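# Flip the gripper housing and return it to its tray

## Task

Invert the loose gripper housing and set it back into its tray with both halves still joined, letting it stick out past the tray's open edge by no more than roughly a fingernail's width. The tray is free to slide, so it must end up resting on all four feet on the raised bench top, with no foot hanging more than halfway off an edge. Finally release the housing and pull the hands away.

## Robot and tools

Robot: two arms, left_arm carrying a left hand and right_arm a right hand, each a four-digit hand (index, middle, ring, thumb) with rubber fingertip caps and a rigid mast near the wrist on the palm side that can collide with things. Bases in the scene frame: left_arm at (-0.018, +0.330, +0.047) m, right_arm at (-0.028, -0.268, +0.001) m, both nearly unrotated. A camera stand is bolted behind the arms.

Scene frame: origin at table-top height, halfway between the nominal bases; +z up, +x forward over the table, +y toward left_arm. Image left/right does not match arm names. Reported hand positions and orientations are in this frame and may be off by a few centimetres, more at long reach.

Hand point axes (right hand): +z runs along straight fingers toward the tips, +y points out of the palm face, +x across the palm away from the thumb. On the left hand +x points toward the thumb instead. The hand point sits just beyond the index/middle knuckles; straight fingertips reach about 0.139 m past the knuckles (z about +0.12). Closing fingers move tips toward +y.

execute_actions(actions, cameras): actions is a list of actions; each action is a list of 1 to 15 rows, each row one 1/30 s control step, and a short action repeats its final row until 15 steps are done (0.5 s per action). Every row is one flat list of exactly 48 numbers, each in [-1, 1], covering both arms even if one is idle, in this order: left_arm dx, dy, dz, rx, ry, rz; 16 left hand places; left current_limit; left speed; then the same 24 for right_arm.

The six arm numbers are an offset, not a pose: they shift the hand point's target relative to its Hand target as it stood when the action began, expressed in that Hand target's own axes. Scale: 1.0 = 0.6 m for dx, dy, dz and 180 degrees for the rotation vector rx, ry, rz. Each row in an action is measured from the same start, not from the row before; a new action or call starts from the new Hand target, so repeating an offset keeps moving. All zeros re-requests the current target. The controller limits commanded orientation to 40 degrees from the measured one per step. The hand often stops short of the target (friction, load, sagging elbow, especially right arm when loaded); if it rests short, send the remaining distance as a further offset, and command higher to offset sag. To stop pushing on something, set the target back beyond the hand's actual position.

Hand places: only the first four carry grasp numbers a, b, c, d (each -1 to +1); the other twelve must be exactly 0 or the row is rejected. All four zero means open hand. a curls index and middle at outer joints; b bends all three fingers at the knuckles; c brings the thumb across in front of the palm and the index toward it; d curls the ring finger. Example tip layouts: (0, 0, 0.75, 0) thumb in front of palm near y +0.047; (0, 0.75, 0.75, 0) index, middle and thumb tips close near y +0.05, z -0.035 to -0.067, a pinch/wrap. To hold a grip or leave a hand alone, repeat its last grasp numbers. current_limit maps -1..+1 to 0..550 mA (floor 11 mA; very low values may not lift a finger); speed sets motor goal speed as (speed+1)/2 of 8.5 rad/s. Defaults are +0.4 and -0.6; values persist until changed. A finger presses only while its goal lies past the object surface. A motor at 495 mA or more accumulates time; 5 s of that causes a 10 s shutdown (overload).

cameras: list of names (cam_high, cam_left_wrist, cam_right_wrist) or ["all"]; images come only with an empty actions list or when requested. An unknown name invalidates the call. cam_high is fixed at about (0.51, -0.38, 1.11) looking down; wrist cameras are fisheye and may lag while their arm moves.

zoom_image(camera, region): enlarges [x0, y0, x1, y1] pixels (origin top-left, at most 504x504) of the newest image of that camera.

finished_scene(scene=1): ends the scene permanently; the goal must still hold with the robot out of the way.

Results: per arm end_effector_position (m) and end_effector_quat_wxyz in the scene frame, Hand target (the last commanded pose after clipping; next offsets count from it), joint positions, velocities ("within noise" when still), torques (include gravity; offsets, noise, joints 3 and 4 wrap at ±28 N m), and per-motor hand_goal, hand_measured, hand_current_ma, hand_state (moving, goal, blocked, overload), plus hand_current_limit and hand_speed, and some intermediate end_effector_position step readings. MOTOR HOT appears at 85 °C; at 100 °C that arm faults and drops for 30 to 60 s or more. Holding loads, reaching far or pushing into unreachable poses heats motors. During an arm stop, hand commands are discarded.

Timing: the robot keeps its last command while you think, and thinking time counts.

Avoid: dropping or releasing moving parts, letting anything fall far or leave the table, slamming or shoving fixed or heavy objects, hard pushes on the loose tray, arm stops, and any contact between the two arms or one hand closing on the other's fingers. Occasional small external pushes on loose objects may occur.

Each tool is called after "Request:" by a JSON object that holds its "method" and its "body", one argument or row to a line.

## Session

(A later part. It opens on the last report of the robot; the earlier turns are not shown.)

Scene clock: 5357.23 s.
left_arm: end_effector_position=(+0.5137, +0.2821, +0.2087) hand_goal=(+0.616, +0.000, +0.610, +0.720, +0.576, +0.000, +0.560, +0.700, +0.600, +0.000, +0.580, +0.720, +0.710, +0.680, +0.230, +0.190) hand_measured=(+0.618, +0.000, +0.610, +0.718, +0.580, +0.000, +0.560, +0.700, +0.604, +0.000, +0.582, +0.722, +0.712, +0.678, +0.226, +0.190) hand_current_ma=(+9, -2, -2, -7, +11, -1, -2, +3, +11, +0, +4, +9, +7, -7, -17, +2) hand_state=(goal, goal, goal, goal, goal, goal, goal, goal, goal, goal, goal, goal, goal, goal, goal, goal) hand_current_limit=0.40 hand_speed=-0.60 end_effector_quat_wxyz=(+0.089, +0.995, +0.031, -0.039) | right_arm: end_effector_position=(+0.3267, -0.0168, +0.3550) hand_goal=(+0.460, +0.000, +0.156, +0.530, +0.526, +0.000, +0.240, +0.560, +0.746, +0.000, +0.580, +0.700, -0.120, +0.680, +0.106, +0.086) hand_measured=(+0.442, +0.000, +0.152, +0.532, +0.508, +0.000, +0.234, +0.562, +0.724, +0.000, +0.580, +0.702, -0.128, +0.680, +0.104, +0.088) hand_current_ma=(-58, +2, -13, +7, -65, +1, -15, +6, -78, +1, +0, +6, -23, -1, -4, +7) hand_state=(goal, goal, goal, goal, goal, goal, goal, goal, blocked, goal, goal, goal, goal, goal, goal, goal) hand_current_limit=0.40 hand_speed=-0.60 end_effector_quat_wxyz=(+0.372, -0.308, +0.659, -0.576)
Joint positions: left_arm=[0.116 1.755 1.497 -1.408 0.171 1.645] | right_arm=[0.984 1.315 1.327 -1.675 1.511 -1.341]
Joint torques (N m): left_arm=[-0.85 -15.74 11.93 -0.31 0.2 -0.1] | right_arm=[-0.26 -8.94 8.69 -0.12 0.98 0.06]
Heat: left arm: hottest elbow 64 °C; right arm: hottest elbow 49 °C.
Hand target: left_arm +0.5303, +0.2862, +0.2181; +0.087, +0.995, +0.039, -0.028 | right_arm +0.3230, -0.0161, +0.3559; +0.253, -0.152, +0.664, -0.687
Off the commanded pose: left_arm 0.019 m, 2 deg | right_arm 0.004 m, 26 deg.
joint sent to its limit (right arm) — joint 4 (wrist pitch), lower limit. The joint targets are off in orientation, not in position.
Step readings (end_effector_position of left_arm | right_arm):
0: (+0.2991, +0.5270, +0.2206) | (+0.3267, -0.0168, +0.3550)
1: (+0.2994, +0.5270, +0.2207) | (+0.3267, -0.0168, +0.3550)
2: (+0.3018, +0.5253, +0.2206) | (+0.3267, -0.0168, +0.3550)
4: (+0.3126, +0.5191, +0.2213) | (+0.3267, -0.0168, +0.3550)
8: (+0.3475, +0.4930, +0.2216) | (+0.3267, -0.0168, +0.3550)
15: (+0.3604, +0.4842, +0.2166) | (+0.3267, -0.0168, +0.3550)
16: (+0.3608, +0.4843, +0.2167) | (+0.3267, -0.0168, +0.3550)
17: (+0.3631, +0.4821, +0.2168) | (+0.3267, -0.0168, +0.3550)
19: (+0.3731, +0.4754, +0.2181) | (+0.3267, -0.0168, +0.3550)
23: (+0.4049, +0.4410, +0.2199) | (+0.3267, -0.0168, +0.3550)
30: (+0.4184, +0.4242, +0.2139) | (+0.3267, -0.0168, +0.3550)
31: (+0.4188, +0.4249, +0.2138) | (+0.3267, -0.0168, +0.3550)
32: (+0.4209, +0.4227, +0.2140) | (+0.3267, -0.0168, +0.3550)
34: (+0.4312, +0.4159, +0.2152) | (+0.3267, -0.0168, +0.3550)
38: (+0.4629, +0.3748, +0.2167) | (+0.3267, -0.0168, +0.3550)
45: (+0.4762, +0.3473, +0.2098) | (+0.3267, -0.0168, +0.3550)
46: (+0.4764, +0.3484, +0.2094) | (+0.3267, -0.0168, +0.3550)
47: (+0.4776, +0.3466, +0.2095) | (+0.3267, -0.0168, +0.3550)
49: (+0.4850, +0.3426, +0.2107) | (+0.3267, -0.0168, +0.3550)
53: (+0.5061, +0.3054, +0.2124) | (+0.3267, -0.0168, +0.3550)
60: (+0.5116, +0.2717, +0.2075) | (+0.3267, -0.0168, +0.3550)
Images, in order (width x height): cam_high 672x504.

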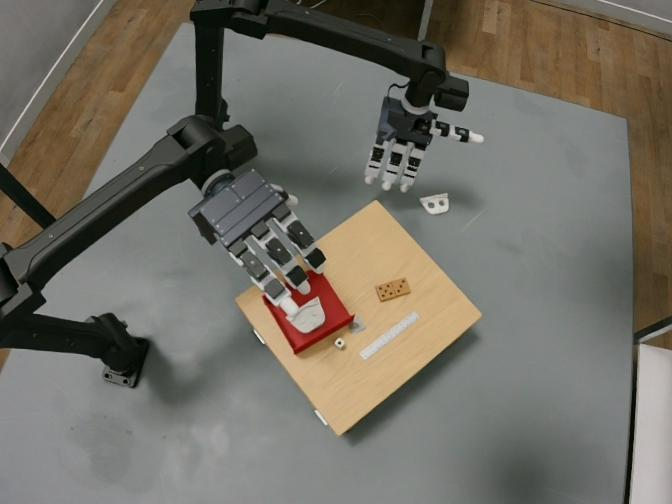

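Request:
{"method": "execute_actions", "body": {
  "actions": [
    [[0.0324,0.007,0,0.015,0.045,0.009,0,0.1,0,0,0,0,0,0,0,0,0,0,0,0,0,0,0.4,-0.6,0,0,0,0,0,0,0.2,0.1,0.5,0,0,0,0,0,0,0,0,0,0,0,0,0,0.4,-0.6]],
    [[0.0324,0.007,0.0026,0.015,0.045,0.009,0,0.1,0,0,0,0,0,0,0,0,0,0,0,0,0,0,0.4,-0.6,0,0,0,0,0,0,0.2,0.1,0.5,0,0,0,0,0,0,0,0,0,0,0,0,0,0.4,-0.6]],
    [[0.0317,0.007,0.0073,0.015,0.045,0.009,0,0.1,0,0,0,0,0,0,0,0,0,0,0,0,0,0,0.4,-0.6,0,0,0,0,0,0,0.2,0.1,0.5,0,0,0,0,0,0,0,0,0,0,0,0,0,0.4,-0.6]],
    [[0.0302,0.007,0.0119,0.015,0.045,0.009,0,0.1,0,0,0,0,0,0,0,0,0,0,0,0,0,0,0.4,-0.6,0,0,0,0,0,0,0.2,0.1,0.5,0,0,0,0,0,0,0,0,0,0,0,0,0,0.4,-0.6]]
  ],
  "cameras": ["cam_high","cam_left_wrist"]
}}

Request:
{"method": "zoom_image", "body": {
  "camera": "cam_high",
  "region": [370, 120, 500, 230]
}}

Scene clock: 5386.60 s.
left_arm: end_effector_position=(+0.6058, +0.2760, +0.2047) hand_goal=(+0.616, +0.000, +0.610, +0.720, +0.576, +0.000, +0.560, +0.700, +0.600, +0.000, +0.580, +0.720, +0.710, +0.680, +0.230, +0.190) hand_measured=(+0.618, +0.000, +0.610, +0.718, +0.578, +0.000, +0.560, +0.700, +0.602, +0.000, +0.582, +0.722, +0.712, +0.678, +0.226, +0.190) hand_current_ma=(+7, -2, -2, -7, +8, -1, -2, +3, +7, +0, +4, +9, +7, -7, -17, +2) hand_state=(goal, goal, goal, goal, goal, goal, goal, goal, goal, goal, goal, goal, goal, goal, goal, goal) hand_current_limit=0.40 hand_speed=-0.60 end_effector_quat_wxyz=(-0.018, +0.972, +0.001, +0.235) | right_arm: end_effector_position=(+0.3267, -0.0168, +0.3550) hand_goal=(+0.460, +0.000, +0.156, +0.530, +0.526, +0.000, +0.240, +0.560, +0.746, +0.000, +0.580, +0.700, -0.120, +0.680, +0.106, +0.086) hand_measured=(+0.442, +0.000, +0.152, +0.532, +0.508, +0.000, +0.234, +0.562, +0.724, +0.000, +0.580, +0.702, -0.128, +0.680, +0.104, +0.088) hand_current_ma=(-58, +2, -13, +7, -65, +1, -15, +6, -78, +1, +0, +6, -23, -1, -4, +7) hand_state=(goal, goal, goal, goal, goal, goal, goal, goal, blocked, goal, goal, goal, goal, goal, goal, goal) hand_current_limit=0.40 hand_speed=-0.60 end_effector_quat_wxyz=(+0.372, -0.308, +0.659, -0.576)
Joint positions: left_arm=[0.037 1.681 1.337 -0.751 -0.013 1.621] | right_arm=[0.984 1.315 1.327 -1.675 1.511 -1.341]
Joint torques (N m): left_arm=[-1.67 -18.26 8.9 1.73 -0.04 -0.17] | right_arm=[-0.21 -8.7 8.68 -0.24 1 0.06]
Heat: left arm: hottest elbow 63 °C; right arm: hottest elbow 50 °C.
Hand target: left_arm +0.6089, +0.2730, +0.2182; -0.018, +0.968, +0.003, +0.252 | right_arm +0.3230, -0.0161, +0.3559; +0.253, -0.152, +0.664, -0.687
Off the commanded pose: left_arm 0.014 m, 2 deg | right_arm 0.004 m, 26 deg.
joint sent to its limit (right arm) — joint 4 (wrist pitch), lower limit. The joint targets are off in orientation, not in position.
Step readings (end_effector_position of left_arm | right_arm):
0: (+0.5137, +0.2821, +0.2087) | (+0.3267, -0.0168, +0.3550)
1: (+0.5138, +0.2823, +0.2086) | (+0.3267, -0.0168, +0.3550)
2: (+0.5153, +0.2834, +0.2079) | (+0.3267, -0.0168, +0.3550)
4: (+0.5239, +0.2863, +0.2062) | (+0.3267, -0.0168, +0.3550)
8: (+0.5388, +0.2877, +0.2057) | (+0.3267, -0.0168, +0.3550)
15: (+0.5448, +0.2867, +0.2058) | (+0.3267, -0.0168, +0.3550)
16: (+0.5454, +0.2868, +0.2057) | (+0.3267, -0.0168, +0.3550)
17: (+0.5472, +0.2873, +0.2049) | (+0.3267, -0.0168, +0.3550)
19: (+0.5539, +0.2872, +0.2033) | (+0.3267, -0.0168, +0.3550)
23: (+0.5628, +0.2853, +0.2058) | (+0.3267, -0.0168, +0.3550)
30: (+0.5667, +0.2820, +0.2102) | (+0.3267, -0.0168, +0.3550)
31: (+0.5671, +0.2822, +0.2098) | (+0.3267, -0.0168, +0.3550)
32: (+0.5687, +0.2830, +0.2087) | (+0.3267, -0.0168, +0.3550)
34: (+0.5743, +0.2833, +0.2059) | (+0.3267, -0.0168, +0.3550)
38: (+0.5818, +0.2830, +0.2044) | (+0.3267, -0.0168, +0.3550)
45: (+0.5858, +0.2799, +0.2066) | (+0.3267, -0.0168, +0.3550)
46: (+0.5862, +0.2797, +0.2064) | (+0.3267, -0.0168, +0.3550)
47: (+0.5880, +0.2803, +0.2060) | (+0.3267, -0.0168, +0.3550)
49: (+0.5939, +0.2801, +0.2050) | (+0.3267, -0.0168, +0.3550)
53: (+0.6017, +0.2785, +0.2050) | (+0.3267, -0.0168, +0.3550)
60: (+0.6056, +0.2766, +0.2049) | (+0.3267, -0.0168, +0.3550)
camera_calibration:
cam_left_wrist: T_world_to_cam=[[-0.698067, 0.661249, -0.274686, 0.259219], [0.0543791, 0.431473, 0.900485, -0.388452], [0.713965, 0.613662, -0.337155, -0.410288], [0, 0, 0, 1]] pos_world=[0.495007, 0.247977, 0.282669]
Images, in order (width x height): cam_high 672x504, cam_left_wrist 616x616.

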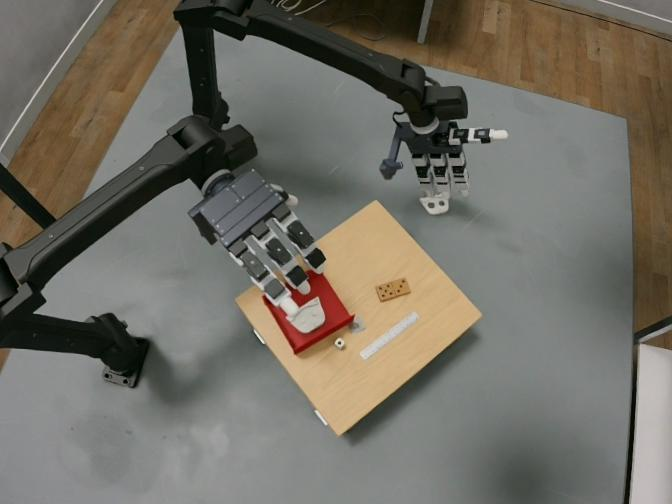

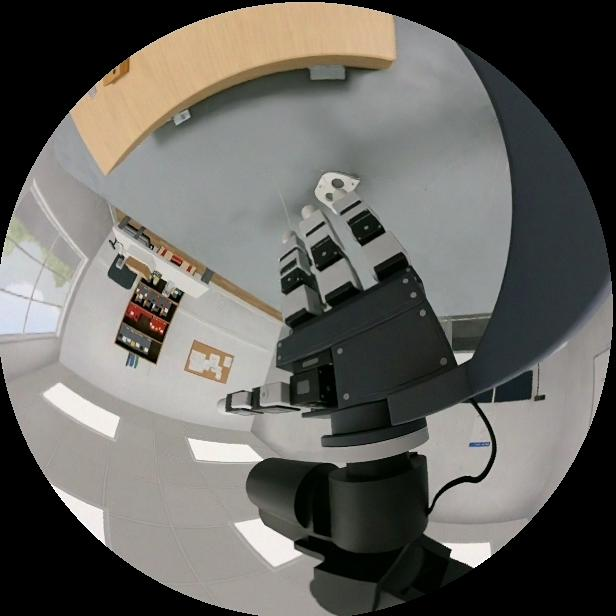

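Scaled by 3.877 from the camera's 672x504 image, which has a finer 960x720 frame.

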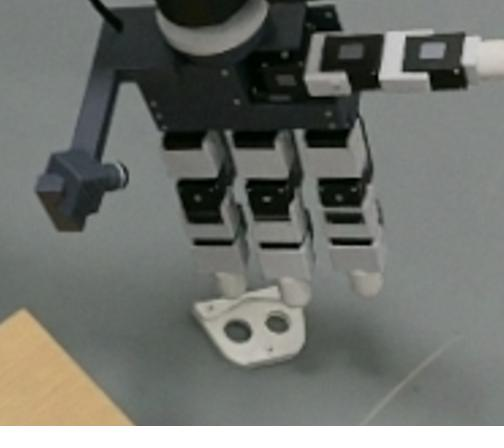

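Request:
{"method": "zoom_image", "body": {
  "camera": "cam_left_wrist",
  "region": [270, 140, 400, 270]
}}

Scaled by 3.877 from the camera's 616x616 image, which has a finer 880x880 frame.

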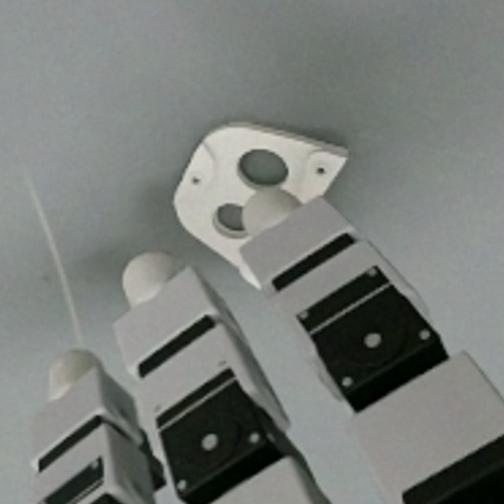

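Request:
{"method": "execute_actions", "body": {
  "actions": [
    [[0.0,0.028,0.0363,0,0,0,0,0.1,0,0,0,0,0,0,0,0,0,0,0,0,0,0,0.4,-0.6,0,0,0,0,0,0,0.2,0.1,0.5,0,0,0,0,0,0,0,0,0,0,0,0,0,0.4,-0.6]],
    [[-0.0152,0.0012,0.0296,0,0,0,0,0.1,0,0,0,0,0,0,0,0,0,0,0,0,0,0,0.4,-0.6,0,0,0,0,0,0,0.2,0.1,0.5,0,0,0,0,0,0,0,0,0,0,0,0,0,0.4,-0.6]],
    [[0,0,0,0,0,0,0,0.1,0,0,0,0,0,0,0,0,0,0,0,0,0,0,0.4,-0.6,0,0,0,0,0,0,0.2,0.1,0.5,0,0,0,0,0,0,0,0,0,0,0,0,0,0.4,-0.6]]
  ],
  "cameras": ["cam_high","cam_left_wrist"]
}}

Request:
{"method": "zoom_image", "body": {
  "camera": "cam_high",
  "region": [400, 160, 480, 230]
}}

Request:
{"method": "zoom_image", "body": {
  "camera": "cam_left_wrist",
  "region": [270, 140, 400, 270]
}}

Scene clock: 5408.23 s.
left_arm: end_effector_position=(+0.6146, +0.2574, +0.1821) hand_goal=(+0.616, +0.000, +0.610, +0.720, +0.576, +0.000, +0.560, +0.700, +0.600, +0.000, +0.580, +0.720, +0.710, +0.680, +0.230, +0.190) hand_measured=(+0.618, +0.000, +0.610, +0.718, +0.578, +0.000, +0.560, +0.700, +0.602, +0.000, +0.582, +0.722, +0.712, +0.678, +0.226, +0.190) hand_current_ma=(+6, -2, -2, -7, +8, -1, -2, +3, +7, +0, +4, +9, +6, -7, -17, +2) hand_state=(goal, goal, goal, goal, goal, goal, goal, goal, goal, goal, goal, goal, goal, goal, goal, goal) hand_current_limit=0.40 hand_speed=-0.60 end_effector_quat_wxyz=(-0.019, +0.968, -0.004, +0.249) | right_arm: end_effector_position=(+0.3267, -0.0168, +0.3550) hand_goal=(+0.460, +0.000, +0.156, +0.530, +0.526, +0.000, +0.240, +0.560, +0.746, +0.000, +0.580, +0.700, -0.120, +0.680, +0.106, +0.086) hand_measured=(+0.442, +0.000, +0.152, +0.532, +0.508, +0.000, +0.234, +0.562, +0.724, +0.000, +0.580, +0.702, -0.128, +0.680, +0.104, +0.088) hand_current_ma=(-58, +2, -13, +7, -65, +1, -15, +6, -78, +1, +0, +6, -23, -1, -4, +7) hand_state=(goal, goal, goal, goal, goal, goal, goal, goal, blocked, goal, goal, goal, goal, goal, goal, goal) hand_current_limit=0.40 hand_speed=-0.60 end_effector_quat_wxyz=(+0.372, -0.308, +0.659, -0.576)
Joint positions: left_arm=[0.002 1.713 1.307 -0.661 -0.029 1.6] | right_arm=[0.984 1.315 1.327 -1.675 1.511 -1.341]
Joint torques (N m): left_arm=[-1.44 -16.62 9.1 1.89 -0.03 -0.23] | right_arm=[-0.44 -8.82 8.68 -0.24 1 0.05]
Heat: left arm: hottest elbow 64 °C; right arm: hottest elbow 50 °C.
Hand target: left_arm +0.6204, +0.2570, +0.1788; -0.018, +0.968, +0.003, +0.252 | right_arm +0.3230, -0.0161, +0.3559; +0.253, -0.152, +0.664, -0.687
Off the commanded pose: left_arm 0.007 m, 1 deg | right_arm 0.004 m, 26 deg.
joint sent to its limit (right arm) — joint 4 (wrist pitch), lower limit. The joint targets are off in orientation, not in position.
Step readings (end_effector_position of left_arm | right_arm):
0: (+0.6058, +0.2760, +0.2047) | (+0.3267, -0.0168, +0.3550)
1: (+0.6060, +0.2759, +0.2047) | (+0.3267, -0.0168, +0.3550)
2: (+0.6066, +0.2752, +0.2048) | (+0.3267, -0.0168, +0.3550)
4: (+0.6092, +0.2733, +0.2056) | (+0.3267, -0.0168, +0.3550)
8: (+0.6127, +0.2656, +0.2080) | (+0.3267, -0.0168, +0.3550)
15: (+0.6135, +0.2572, +0.2077) | (+0.3267, -0.0168, +0.3550)
16: (+0.6136, +0.2573, +0.2071) | (+0.3267, -0.0168, +0.3550)
17: (+0.6142, +0.2574, +0.2062) | (+0.3267, -0.0168, +0.3550)
19: (+0.6155, +0.2574, +0.2040) | (+0.3267, -0.0168, +0.3550)
23: (+0.6153, +0.2574, +0.1939) | (+0.3267, -0.0168, +0.3550)
30: (+0.6140, +0.2574, +0.1817) | (+0.3267, -0.0168, +0.3550)
31: (+0.6141, +0.2574, +0.1817) | (+0.3267, -0.0168, +0.3550)
32: (+0.6142, +0.2574, +0.1818) | (+0.3267, -0.0168, +0.3550)
34: (+0.6145, +0.2574, +0.1820) | (+0.3267, -0.0168, +0.3550)
38: (+0.6146, +0.2574, +0.1821) | (+0.3267, -0.0168, +0.3550)
45: (+0.6146, +0.2574, +0.1821) | (+0.3267, -0.0168, +0.3550)
camera_calibration:
cam_left_wrist: T_world_to_cam=[[-0.683881, 0.669254, -0.290527, 0.263542], [0.0335109, 0.426597, 0.903821, -0.347027], [0.728823, 0.60837, -0.314169, -0.424776], [0, 0, 0, 1]] pos_world=[0.501447, 0.230085, 0.256764]
Images, in order (width x height): cam_high 672x504, cam_left_wrist 616x616.

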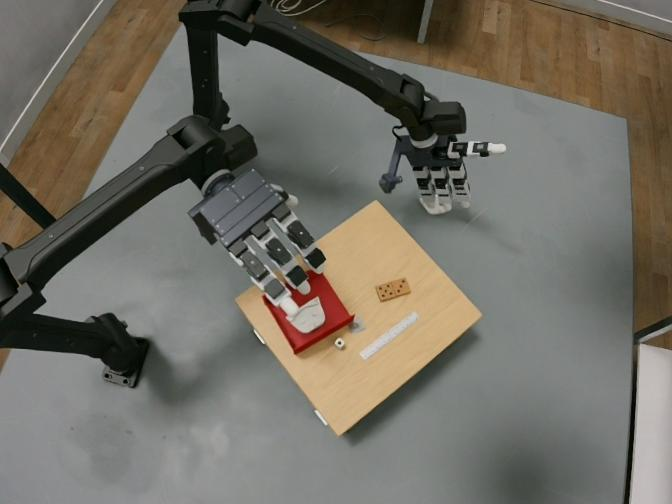

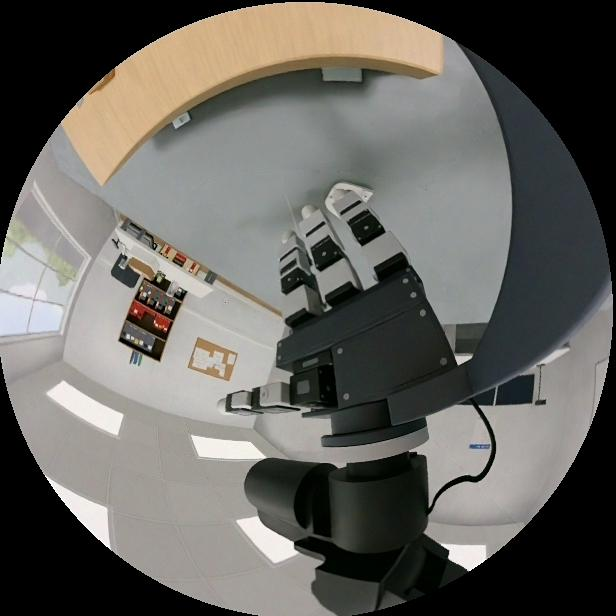

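Scaled by 6.300 from the camera's 672x504 image, which has a finer 960x720 frame.

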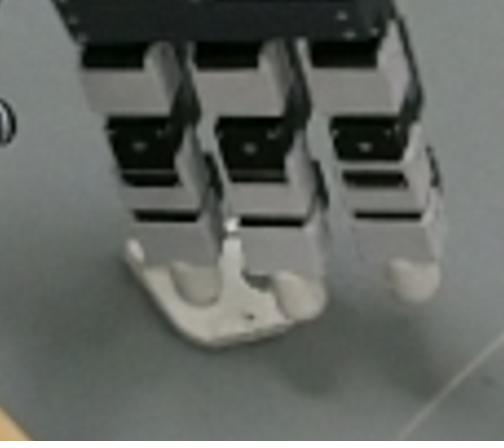

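Scaled by 3.877 from the camera's 616x616 image, which has a finer 880x880 frame.

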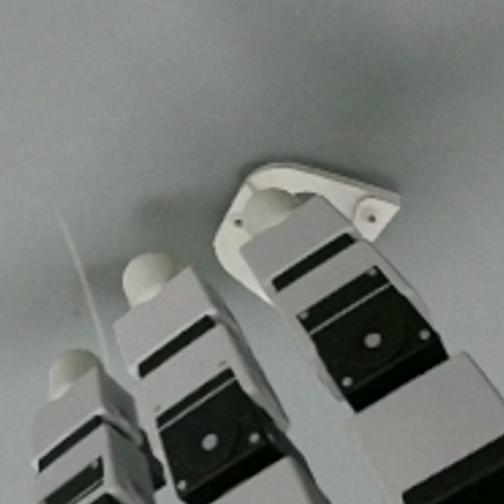

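Request:
{"method": "execute_actions", "body": {
  "actions": [
    [[0.0,-0.032,0.015,0,0,0,0,0.1,0,0,0,0,0,0,0,0,0,0,0,0,0,0,0.4,-0.6,0,0,0,0,0,0,0.2,0.1,0.5,0,0,0,0,0,0,0,0,0,0,0,0,0,0.4,-0.6]],
    [[-0.0076,0.0006,0.03,0,0,0,0,0.1,0,0,0,0,0,0,0,0,0,0,0,0,0,0,0.4,-0.6,0,0,0,0,0,0,0.2,0.1,0.5,0,0,0,0,0,0,0,0,0,0,0,0,0,0.4,-0.6]],
    [[0,0,0,0,0,0,0,0.1,0,0,0,0,0,0,0,0,0,0,0,0,0,0,0.4,-0.6,0,0,0,0,0,0,0.2,0.1,0.5,0,0,0,0,0,0,0,0,0,0,0,0,0,0.4,-0.6]]
  ],
  "cameras": ["cam_high","cam_left_wrist"]
}}

Request:
{"method": "zoom_image", "body": {
  "camera": "cam_high",
  "region": [400, 160, 480, 230]
}}

Request:
{"method": "zoom_image", "body": {
  "camera": "cam_left_wrist",
  "region": [270, 140, 400, 270]
}}

Scene clock: 5443.47 s.
left_arm: end_effector_position=(+0.6272, +0.2761, +0.1603) hand_goal=(+0.616, +0.000, +0.610, +0.720, +0.576, +0.000, +0.560, +0.700, +0.600, +0.000, +0.580, +0.720, +0.710, +0.680, +0.230, +0.190) hand_measured=(+0.618, +0.000, +0.610, +0.718, +0.578, +0.000, +0.560, +0.700, +0.602, +0.000, +0.582, +0.722, +0.712, +0.678, +0.226, +0.190) hand_current_ma=(+6, -2, -2, -7, +8, -1, -2, +3, +7, +0, +4, +9, +6, -7, -17, +2) hand_state=(goal, goal, goal, goal, goal, goal, goal, goal, goal, goal, goal, goal, goal, goal, goal, goal) hand_current_limit=0.40 hand_speed=-0.60 end_effector_quat_wxyz=(-0.018, +0.968, +0.010, +0.251) | right_arm: end_effector_position=(+0.3267, -0.0168, +0.3550) hand_goal=(+0.460, +0.000, +0.156, +0.530, +0.526, +0.000, +0.240, +0.560, +0.746, +0.000, +0.580, +0.700, -0.120, +0.680, +0.106, +0.086) hand_measured=(+0.442, +0.000, +0.152, +0.532, +0.508, +0.000, +0.234, +0.562, +0.724, +0.000, +0.580, +0.702, -0.128, +0.680, +0.104, +0.088) hand_current_ma=(-58, +2, -13, +7, -65, +1, -15, +6, -78, +1, +0, +6, -23, -1, -4, +7) hand_state=(goal, goal, goal, goal, goal, goal, goal, goal, blocked, goal, goal, goal, goal, goal, goal, goal) hand_current_limit=0.40 hand_speed=-0.60 end_effector_quat_wxyz=(+0.372, -0.308, +0.659, -0.576)
Joint positions: left_arm=[0.034 1.762 1.307 -0.608 -0.017 1.6] | right_arm=[0.984 1.315 1.327 -1.675 1.511 -1.341]
Joint torques (N m): left_arm=[-1.49 -16.62 8.81 1.96 0.16 0.14] | right_arm=[-0.26 -8.76 8.8 -0.31 0.99 0.06]
Heat: left arm: hottest elbow 60 °C; right arm: hottest elbow 50 °C.
Hand target: left_arm +0.6293, +0.2767, +0.1537; -0.018, +0.968, +0.003, +0.252 | right_arm +0.3230, -0.0161, +0.3559; +0.253, -0.152, +0.664, -0.687
Off the commanded pose: left_arm 0.007 m, 1 deg | right_arm 0.004 m, 26 deg.
joint sent to its limit (right arm) — joint 4 (wrist pitch), lower limit. The joint targets are off in orientation, not in position.
Step readings (end_effector_position of left_arm | right_arm):
0: (+0.6146, +0.2574, +0.1821) | (+0.3267, -0.0168, +0.3550)
1: (+0.6146, +0.2574, +0.1821) | (+0.3267, -0.0168, +0.3550)
2: (+0.6149, +0.2578, +0.1823) | (+0.3267, -0.0168, +0.3550)
4: (+0.6160, +0.2587, +0.1827) | (+0.3267, -0.0168, +0.3550)
8: (+0.6182, +0.2667, +0.1811) | (+0.3267, -0.0168, +0.3550)
15: (+0.6193, +0.2759, +0.1767) | (+0.3267, -0.0168, +0.3550)
16: (+0.6194, +0.2759, +0.1763) | (+0.3267, -0.0168, +0.3550)
17: (+0.6201, +0.2759, +0.1763) | (+0.3267, -0.0168, +0.3550)
19: (+0.6229, +0.2759, +0.1752) | (+0.3267, -0.0168, +0.3550)
23: (+0.6263, +0.2761, +0.1686) | (+0.3267, -0.0168, +0.3550)
30: (+0.6269, +0.2761, +0.1601) | (+0.3267, -0.0168, +0.3550)
31: (+0.6269, +0.2761, +0.1601) | (+0.3267, -0.0168, +0.3550)
32: (+0.6269, +0.2761, +0.1602) | (+0.3267, -0.0168, +0.3550)
34: (+0.6272, +0.2761, +0.1603) | (+0.3267, -0.0168, +0.3550)
38: (+0.6272, +0.2761, +0.1603) | (+0.3267, -0.0168, +0.3550)
45: (+0.6272, +0.2761, +0.1603) | (+0.3267, -0.0168, +0.3550)
camera_calibration:
cam_left_wrist: T_world_to_cam=[[-0.699652, 0.648064, -0.300833, 0.270701], [0.0174381, 0.436412, 0.899578, -0.327762], [0.714271, 0.624145, -0.316638, -0.446946], [0, 0, 0, 1]] pos_world=[0.514353, 0.246567, 0.234763]
Images, in order (width x height): cam_high 672x504, cam_left_wrist 616x616.

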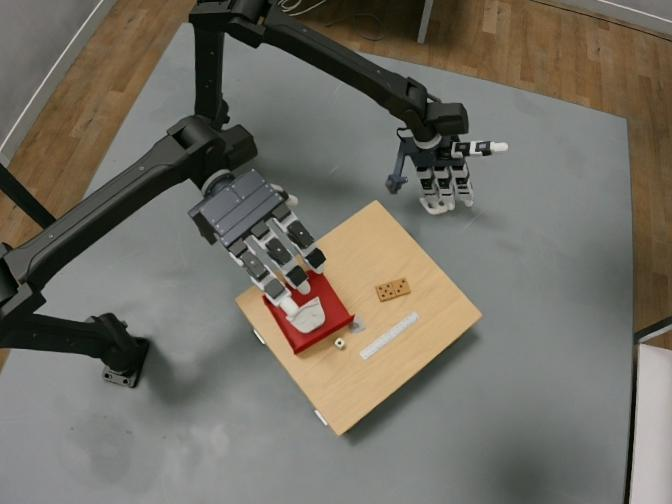

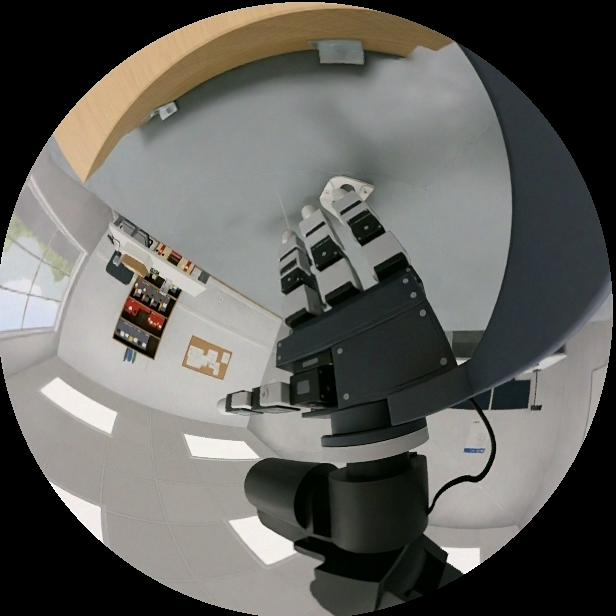

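Scaled by 6.300 from the camera's 672x504 image, which has a finer 960x720 frame.

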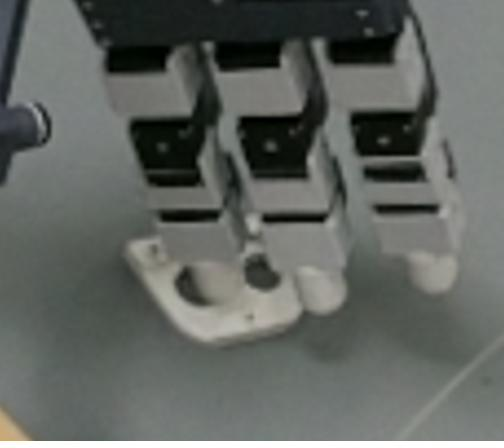

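Scaled by 3.877 from the camera's 616x616 image, which has a finer 880x880 frame.

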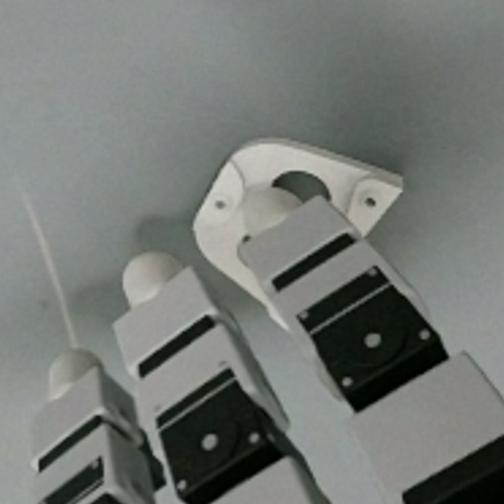

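Request:
{"method": "execute_actions", "body": {
  "actions": [
    [[-0.0045,-0.013,-0.002,0,0,0,0,0.1,0,0,0,0,0,0,0,0,0,0,0,0,0,0,0.4,-0.6,0,0,0,0,0,0,0.2,0.1,0.5,0,0,0,0,0,0,0,0,0,0,0,0,0,0.4,-0.6]],
    [[-0.0096,0.0008,0.0175,0,0,0,0,0.1,0,0,0,0,0,0,0,0,0,0,0,0,0,0,0.4,-0.6,0,0,0,0,0,0,0.2,0.1,0.5,0,0,0,0,0,0,0,0,0,0,0,0,0,0.4,-0.6]],
    [[0,0,0,0,0,0,0,0.1,0,0,0,0,0,0,0,0,0,0,0,0,0,0,0.4,-0.6,0,0,0,0,0,0,0.2,0.1,0.5,0,0,0,0,0,0,0,0,0,0,0,0,0,0.4,-0.6]]
  ],
  "cameras": ["cam_high","cam_left_wrist"]
}}

Request:
{"method": "zoom_image", "body": {
  "camera": "cam_high",
  "region": [400, 160, 480, 230]
}}

Request:
{"method": "zoom_image", "body": {
  "camera": "cam_left_wrist",
  "region": [290, 150, 390, 250]
}}

Scene clock: 5459.90 s.
left_arm: end_effector_position=(+0.6247, +0.2809, +0.1552) hand_goal=(+0.616, +0.000, +0.610, +0.720, +0.576, +0.000, +0.560, +0.700, +0.600, +0.000, +0.580, +0.720, +0.710, +0.680, +0.230, +0.190) hand_measured=(+0.618, +0.000, +0.610, +0.718, +0.578, +0.000, +0.560, +0.700, +0.592, -0.006, +0.578, +0.722, +0.712, +0.678, +0.226, +0.190) hand_current_ma=(+6, -2, -2, -7, +8, -1, -2, +3, -32, -16, -9, +3, +6, -7, -17, +2) hand_state=(goal, goal, goal, goal, goal, goal, goal, goal, goal, goal, goal, goal, goal, goal, goal, goal) hand_current_limit=0.40 hand_speed=-0.60 end_effector_quat_wxyz=(-0.017, +0.967, +0.007, +0.254) | right_arm: end_effector_position=(+0.3267, -0.0168, +0.3550) hand_goal=(+0.460, +0.000, +0.156, +0.530, +0.526, +0.000, +0.240, +0.560, +0.746, +0.000, +0.580, +0.700, -0.120, +0.680, +0.106, +0.086) hand_measured=(+0.442, +0.000, +0.152, +0.532, +0.508, +0.000, +0.234, +0.562, +0.724, +0.000, +0.580, +0.702, -0.128, +0.680, +0.104, +0.088) hand_current_ma=(-58, +2, -13, +7, -65, +1, -15, +6, -78, +1, +0, +6, -23, -1, -4, +7) hand_state=(goal, goal, goal, goal, goal, goal, goal, goal, blocked, goal, goal, goal, goal, goal, goal, goal) hand_current_limit=0.40 hand_speed=-0.60 end_effector_quat_wxyz=(+0.372, -0.308, +0.659, -0.576)
Joint positions: left_arm=[0.045 1.762 1.29 -0.585 -0.009 1.615] | right_arm=[0.984 1.315 1.327 -1.675 1.511 -1.341]
Joint torques (N m): left_arm=[-0.85 -15.68 8.32 2.29 0.17 0.11] | right_arm=[-0.21 -8.82 8.7 -0.21 1 0.08]
Heat: left arm: hottest elbow 59 °C; right arm: hottest elbow 51 °C.
Hand target: left_arm +0.6263, +0.2845, +0.1416; -0.018, +0.968, +0.003, +0.252 | right_arm +0.3230, -0.0161, +0.3559; +0.253, -0.152, +0.664, -0.687
Off the commanded pose: left_arm 0.014 m, 1 deg | right_arm 0.004 m, 26 deg.
joint sent to its limit (right arm) — joint 4 (wrist pitch), lower limit. The joint targets are off in orientation, not in position.
Step readings (end_effector_position of left_arm | right_arm):
0: (+0.6272, +0.2761, +0.1603) | (+0.3267, -0.0168, +0.3550)
1: (+0.6271, +0.2761, +0.1603) | (+0.3267, -0.0168, +0.3550)
2: (+0.6271, +0.2761, +0.1604) | (+0.3267, -0.0168, +0.3550)
4: (+0.6265, +0.2765, +0.1598) | (+0.3267, -0.0168, +0.3550)
8: (+0.6248, +0.2779, +0.1579) | (+0.3267, -0.0168, +0.3550)
15: (+0.6240, +0.2812, +0.1566) | (+0.3267, -0.0168, +0.3550)
16: (+0.6241, +0.2812, +0.1567) | (+0.3267, -0.0168, +0.3550)
17: (+0.6243, +0.2812, +0.1566) | (+0.3267, -0.0168, +0.3550)
19: (+0.6247, +0.2812, +0.1560) | (+0.3267, -0.0168, +0.3550)
23: (+0.6246, +0.2812, +0.1552) | (+0.3267, -0.0168, +0.3550)
30: (+0.6247, +0.2810, +0.1553) | (+0.3267, -0.0168, +0.3550)
31: (+0.6246, +0.2810, +0.1552) | (+0.3267, -0.0168, +0.3550)
32: (+0.6247, +0.2810, +0.1552) | (+0.3267, -0.0168, +0.3550)
34: (+0.6247, +0.2809, +0.1552) | (+0.3267, -0.0168, +0.3550)
38: (+0.6247, +0.2809, +0.1552) | (+0.3267, -0.0168, +0.3550)
45: (+0.6247, +0.2809, +0.1552) | (+0.3267, -0.0168, +0.3550)
camera_calibration:
cam_left_wrist: T_world_to_cam=[[-0.694112, 0.652232, -0.304633, 0.260246], [0.0149504, 0.43615, 0.89975, -0.323682], [0.719711, 0.619973, -0.312488, -0.452657], [0, 0, 0, 1]] pos_world=[0.511261, 0.252068, 0.229062]
Images, in order (width x height): cam_high 672x504, cam_left_wrist 616x616.

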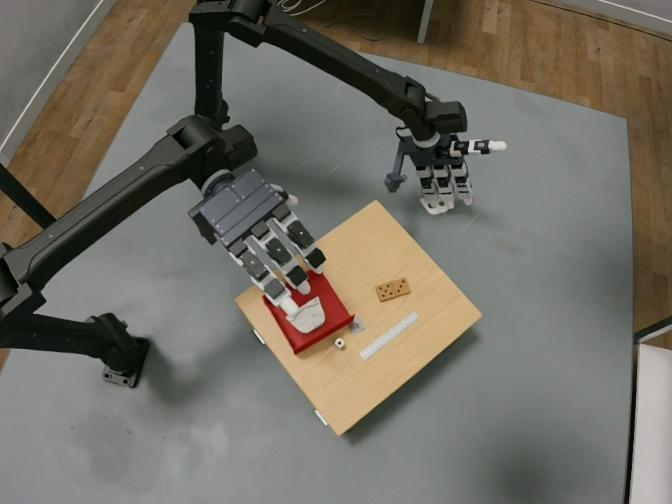

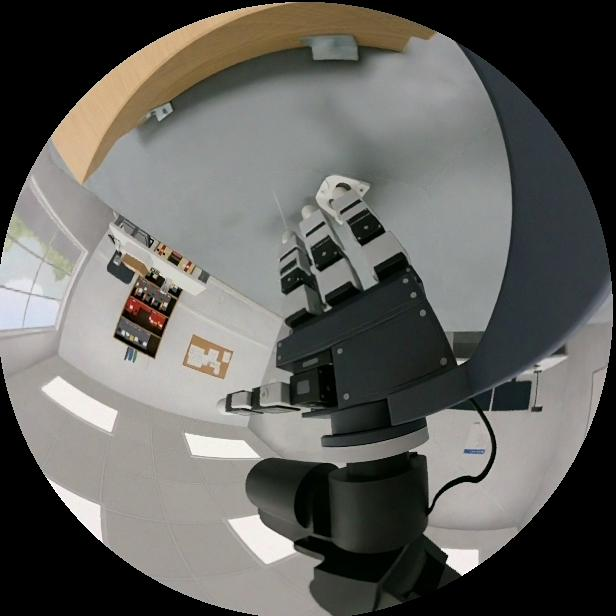

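Scaled by 6.300 from the camera's 672x504 image, which has a finer 960x720 frame.

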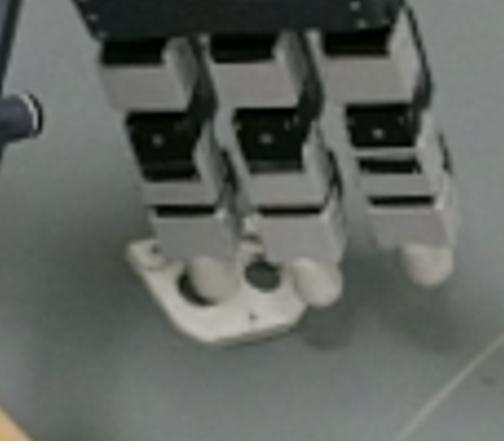

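Scaled by 5.040 from the camera's 616x616 image, which has a finer 880x880 frame.

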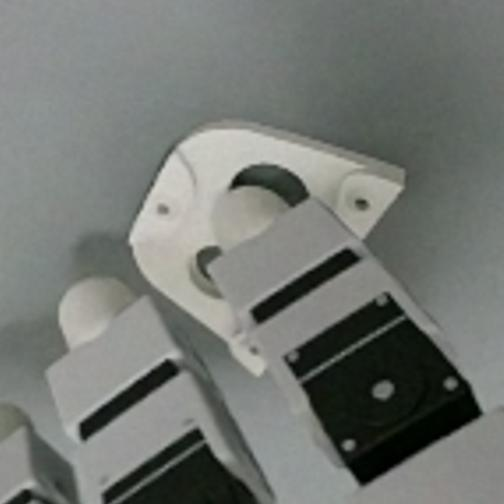

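Request:
{"method": "execute_actions", "body": {
  "actions": [
    [[0.0046,-0.0008,-0.0117,0,0,0,0,0.1,0,0,0,0,0,0,0,0,0,0,0,0,0,0,0.4,-0.6,0,0,0,0,0,0,0.2,0.1,0.5,0,0,0,0,0,0,0,0,0,0,0,0,0,0.4,-0.6]],
    [[-0.0102,-0.0067,-0.0058,0,0,0,0,0.1,0,0,0,0,0,0,0,0,0,0,0,0,0,0,0.4,-0.6,0,0,0,0,0,0,0.2,0.1,0.5,0,0,0,0,0,0,0,0,0,0,0,0,0,0.4,-0.6]],
    [[-0.0046,0.0008,0.0117,0,0,0,0,0.1,0,0,0,0,0,0,0,0,0,0,0,0,0,0,0.4,-0.6,0,0,0,0,0,0,0.2,0.1,0.5,0,0,0,0,0,0,0,0,0,0,0,0,0,0.4,-0.6]]
  ],
  "cameras": ["cam_high","cam_left_wrist"]
}}

Request:
{"method": "zoom_image", "body": {
  "camera": "cam_high",
  "region": [400, 160, 480, 230]
}}

Request:
{"method": "zoom_image", "body": {
  "camera": "cam_left_wrist",
  "region": [290, 150, 390, 250]
}}

Scene clock: 5469.47 s.
left_arm: end_effector_position=(+0.6201, +0.2842, +0.1499) hand_goal=(+0.616, +0.000, +0.610, +0.720, +0.576, +0.000, +0.560, +0.700, +0.600, +0.000, +0.580, +0.720, +0.710, +0.680, +0.230, +0.190) hand_measured=(+0.618, +0.000, +0.610, +0.718, +0.578, +0.000, +0.560, +0.700, +0.586, +0.002, +0.572, +0.718, +0.712, +0.678, +0.226, +0.190) hand_current_ma=(+6, -2, -2, -7, +8, -1, -2, +3, -58, +5, -28, -7, +6, -7, -17, +2) hand_state=(goal, goal, goal, goal, goal, goal, goal, goal, goal, goal, goal, goal, goal, goal, goal, goal) hand_current_limit=0.40 hand_speed=-0.60 end_effector_quat_wxyz=(-0.016, +0.968, +0.008, +0.251) | right_arm: end_effector_position=(+0.3267, -0.0168, +0.3550) hand_goal=(+0.460, +0.000, +0.156, +0.530, +0.526, +0.000, +0.240, +0.560, +0.746, +0.000, +0.580, +0.700, -0.120, +0.680, +0.106, +0.086) hand_measured=(+0.442, +0.000, +0.152, +0.532, +0.508, +0.000, +0.234, +0.562, +0.724, +0.000, +0.580, +0.702, -0.128, +0.680, +0.104, +0.088) hand_current_ma=(-58, +2, -13, +7, -65, +1, -15, +6, -78, +1, +0, +6, -23, -1, -4, +7) hand_state=(goal, goal, goal, goal, goal, goal, goal, goal, blocked, goal, goal, goal, goal, goal, goal, goal) hand_current_limit=0.40 hand_speed=-0.60 end_effector_quat_wxyz=(+0.372, -0.308, +0.659, -0.576)
Joint positions: left_arm=[0.052 1.76 1.273 -0.574 -0.003 1.62] | right_arm=[0.984 1.315 1.327 -1.675 1.511 -1.341]
Joint torques (N m): left_arm=[-0.44 -16.62 7.79 2.15 0.13 0.12] | right_arm=[-0.26 -8.94 8.72 -0.17 1.01 0.03]
Heat: left arm: hottest elbow 58 °C; right arm: hottest elbow 51 °C.
Hand target: left_arm +0.6192, +0.2884, +0.1417; -0.018, +0.968, +0.003, +0.252 | right_arm +0.3230, -0.0161, +0.3559; +0.253, -0.152, +0.664, -0.687
Off the commanded pose: left_arm 0.009 m, 1 deg | right_arm 0.004 m, 26 deg.
joint sent to its limit (right arm) — joint 4 (wrist pitch), lower limit. The joint targets are off in orientation, not in position.
Step readings (end_effector_position of left_arm | right_arm):
0: (+0.6247, +0.2809, +0.1552) | (+0.3267, -0.0168, +0.3550)
1: (+0.6247, +0.2809, +0.1552) | (+0.3267, -0.0168, +0.3550)
2: (+0.6247, +0.2809, +0.1552) | (+0.3267, -0.0168, +0.3550)
4: (+0.6246, +0.2809, +0.1552) | (+0.3267, -0.0168, +0.3550)
8: (+0.6247, +0.2812, +0.1552) | (+0.3267, -0.0168, +0.3550)
15: (+0.6247, +0.2812, +0.1552) | (+0.3267, -0.0168, +0.3550)
16: (+0.6246, +0.2812, +0.1552) | (+0.3267, -0.0168, +0.3550)
17: (+0.6246, +0.2816, +0.1552) | (+0.3267, -0.0168, +0.3550)
19: (+0.6238, +0.2826, +0.1550) | (+0.3267, -0.0168, +0.3550)
23: (+0.6198, +0.2827, +0.1503) | (+0.3267, -0.0168, +0.3550)
30: (+0.6197, +0.2832, +0.1505) | (+0.3267, -0.0168, +0.3550)
31: (+0.6198, +0.2832, +0.1506) | (+0.3267, -0.0168, +0.3550)
32: (+0.6198, +0.2832, +0.1504) | (+0.3267, -0.0168, +0.3550)
34: (+0.6197, +0.2832, +0.1499) | (+0.3267, -0.0168, +0.3550)
38: (+0.6200, +0.2840, +0.1499) | (+0.3267, -0.0168, +0.3550)
45: (+0.6201, +0.2842, +0.1499) | (+0.3267, -0.0168, +0.3550)
camera_calibration:
cam_left_wrist: T_world_to_cam=[[-0.695574, 0.651294, -0.303304, 0.254332], [0.0189848, 0.438677, 0.898444, -0.32318], [0.718204, 0.619176, -0.317497, -0.451143], [0, 0, 0, 1]] pos_world=[0.507055, 0.255464, 0.224263]
Images, in order (width x height): cam_high 672x504, cam_left_wrist 616x616.

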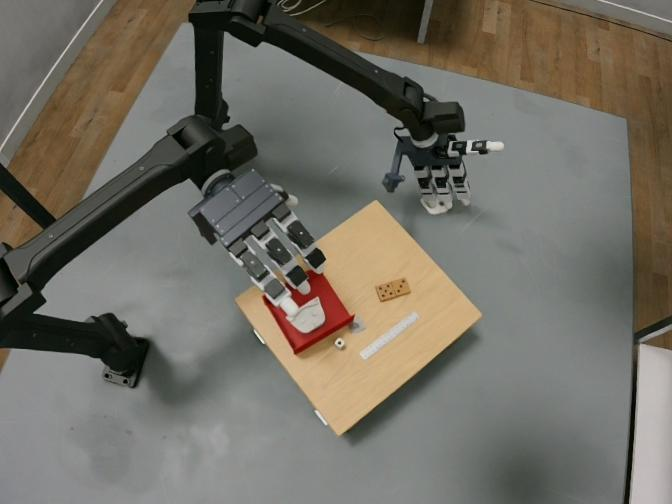

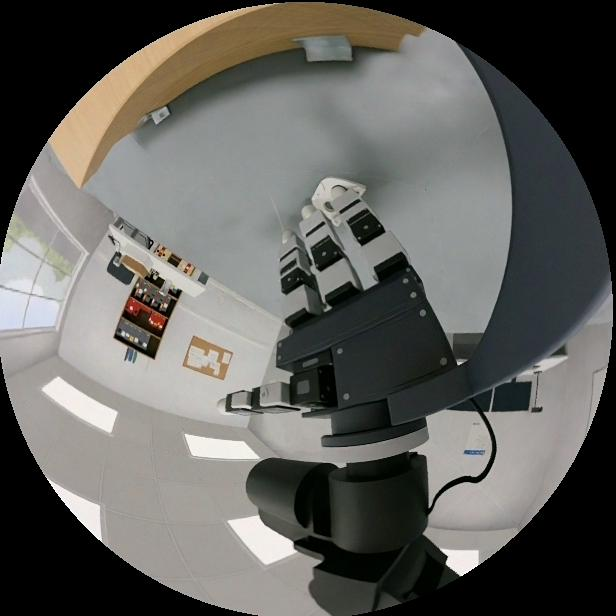

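Scaled by 6.300 from the camera's 672x504 image, which has a finer 960x720 frame.

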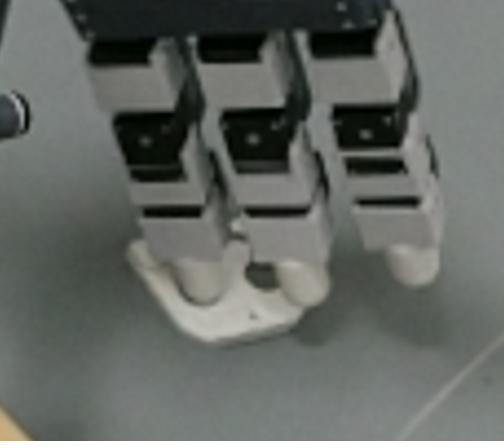

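Scaled by 5.040 from the camera's 616x616 image, which has a finer 880x880 frame.

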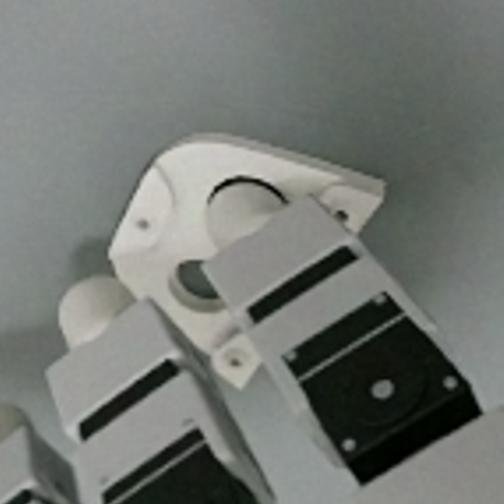

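Request:
{"method": "execute_actions", "body": {
  "actions": [
    [[0,0,0,0,0,0,0,0.1,0,0,0,0,0,0,0,0,0,0,0,0,0,0,0.4,-0.6,0.0078,0.008,0.126,0.0071,0.055,-0.004,0.2,0.1,0.5,0,0,0,0,0,0,0,0,0,0,0,0,0,0.4,-0.6]],
    [[0,0,0,0,0,0,0,0.1,0,0,0,0,0,0,0,0,0,0,0,0,0,0,0.4,-0.6,0.0078,0.008,0.126,0.0071,0.055,-0.004,0.2,0.1,0.5,0,0,0,0,0,0,0,0,0,0,0,0,0,0.4,-0.6]],
    [[0,0,0,0,0,0,0,0.1,0,0,0,0,0,0,0,0,0,0,0,0,0,0,0.4,-0.6,0.0078,0.008,0.126,0.0071,0.055,-0.004,0.2,0.1,0.5,0,0,0,0,0,0,0,0,0,0,0,0,0,0.4,-0.6]],
    [[0,0,0,0,0,0,0,0.1,0,0,0,0,0,0,0,0,0,0,0,0,0,0,0.4,-0.6,0.0078,0.008,0.126,0.0071,0.055,-0.004,0.2,0.1,0.5,0,0,0,0,0,0,0,0,0,0,0,0,0,0.4,-0.6]],
    [[0,0,0,0,0,0,0,0.1,0,0,0,0,0,0,0,0,0,0,0,0,0,0,0.4,-0.6,0.0078,0.008,0.126,0.0071,0.055,-0.004,0.2,0.1,0.5,0,0,0,0,0,0,0,0,0,0,0,0,0,0.4,-0.6]]
  ],
  "cameras": ["cam_high"]
}}

Scene clock: 5497.37 s.
left_arm: end_effector_position=(+0.6201, +0.2842, +0.1499) hand_goal=(+0.616, +0.000, +0.610, +0.720, +0.576, +0.000, +0.560, +0.700, +0.600, +0.000, +0.580, +0.720, +0.710, +0.680, +0.230, +0.190) hand_measured=(+0.618, +0.000, +0.610, +0.718, +0.578, +0.000, +0.560, +0.700, +0.586, +0.002, +0.572, +0.718, +0.712, +0.678, +0.226, +0.190) hand_current_ma=(+6, -2, -2, -7, +8, -1, -2, +3, -58, +5, -28, -7, +6, -7, -17, +2) hand_state=(goal, goal, goal, goal, goal, goal, goal, goal, goal, goal, goal, goal, goal, goal, goal, goal) hand_current_limit=0.40 hand_speed=-0.60 end_effector_quat_wxyz=(-0.016, +0.968, +0.008, +0.251) | right_arm: end_effector_position=(+0.3894, -0.3798, +0.3512) hand_goal=(+0.460, +0.000, +0.156, +0.530, +0.526, +0.000, +0.240, +0.560, +0.746, +0.000, +0.580, +0.700, -0.120, +0.680, +0.106, +0.086) hand_measured=(+0.442, +0.000, +0.152, +0.532, +0.508, +0.000, +0.234, +0.562, +0.724, +0.000, +0.580, +0.702, -0.128, +0.680, +0.106, +0.088) hand_current_ma=(-58, +2, -12, +7, -65, +1, -15, +6, -78, +1, +0, +6, -23, -1, +0, +6) hand_state=(goal, goal, goal, goal, goal, goal, goal, goal, blocked, goal, goal, goal, goal, goal, goal, goal) hand_current_limit=0.40 hand_speed=-0.60 end_effector_quat_wxyz=(+0.086, -0.007, +0.727, -0.681)
Joint positions: left_arm=[0.052 1.76 1.273 -0.574 -0.003 1.62] | right_arm=[0.109 1.314 1.317 -1.675 1.514 -1.352]
Joint torques (N m): left_arm=[-0.15 -16.44 7.88 1.92 0.08 0.14] | right_arm=[-0.38 -9.29 9.13 -0.27 0.95 0.13]
Heat: left arm: hottest elbow 57 °C; right arm: hottest elbow 51 °C.
Hand target: left_arm +0.6192, +0.2884, +0.1417; -0.018, +0.968, +0.003, +0.252 | right_arm +0.3874, -0.3784, +0.3569; -0.061, +0.143, +0.666, -0.730
Off the commanded pose: left_arm 0.009 m, 1 deg | right_arm 0.006 m, 26 deg.
joint sent to its limit (right arm) — joint 4 (wrist pitch), lower limit. The joint targets are off in orientation, not in position.
Step readings (end_effector_position of left_arm | right_arm):
0: (+0.6201, +0.2842, +0.1499) | (+0.3267, -0.0168, +0.3550)
1: (+0.6201, +0.2842, +0.1499) | (+0.3267, -0.0169, +0.3550)
2: (+0.6201, +0.2842, +0.1499) | (+0.3286, -0.0198, +0.3548)
4: (+0.6201, +0.2842, +0.1499) | (+0.3353, -0.0306, +0.3538)
8: (+0.6201, +0.2842, +0.1499) | (+0.3555, -0.0672, +0.3515)
15: (+0.6201, +0.2842, +0.1499) | (+0.3630, -0.0821, +0.3515)
16: (+0.6201, +0.2842, +0.1499) | (+0.3631, -0.0824, +0.3515)
17: (+0.6201, +0.2842, +0.1499) | (+0.3642, -0.0847, +0.3515)
19: (+0.6201, +0.2842, +0.1499) | (+0.3699, -0.0975, +0.3515)
23: (+0.6201, +0.2842, +0.1499) | (+0.3847, -0.1378, +0.3515)
30: (+0.6201, +0.2842, +0.1499) | (+0.3894, -0.1535, +0.3515)
31: (+0.6201, +0.2842, +0.1499) | (+0.3894, -0.1538, +0.3515)
32: (+0.6201, +0.2842, +0.1499) | (+0.3900, -0.1560, +0.3515)
34: (+0.6201, +0.2842, +0.1499) | (+0.3934, -0.1699, +0.3514)
38: (+0.6201, +0.2842, +0.1499) | (+0.4007, -0.2123, +0.3508)
45: (+0.6201, +0.2842, +0.1499) | (+0.4025, -0.2285, +0.3508)
46: (+0.6201, +0.2842, +0.1499) | (+0.4025, -0.2290, +0.3508)
47: (+0.6201, +0.2842, +0.1499) | (+0.4027, -0.2313, +0.3508)
49: (+0.6201, +0.2842, +0.1499) | (+0.4037, -0.2453, +0.3508)
53: (+0.6201, +0.2842, +0.1499) | (+0.4038, -0.2884, +0.3508)
60: (+0.6201, +0.2842, +0.1499) | (+0.4026, -0.3047, +0.3510)
61: (+0.6201, +0.2842, +0.1499) | (+0.4026, -0.3052, +0.3510)
62: (+0.6201, +0.2842, +0.1499) | (+0.4024, -0.3076, +0.3510)
64: (+0.6201, +0.2842, +0.1499) | (+0.4009, -0.3216, +0.3510)
68: (+0.6201, +0.2842, +0.1499) | (+0.3934, -0.3639, +0.3510)
75: (+0.6201, +0.2842, +0.1499) | (+0.3894, -0.3798, +0.3512)
Images, in order (width x height): cam_high 672x504.

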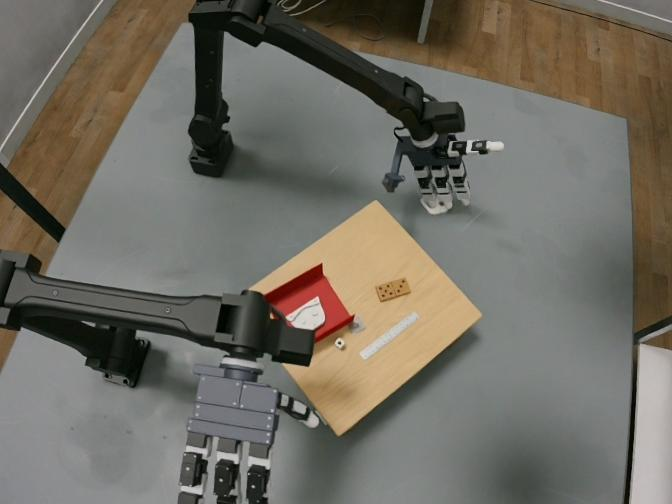

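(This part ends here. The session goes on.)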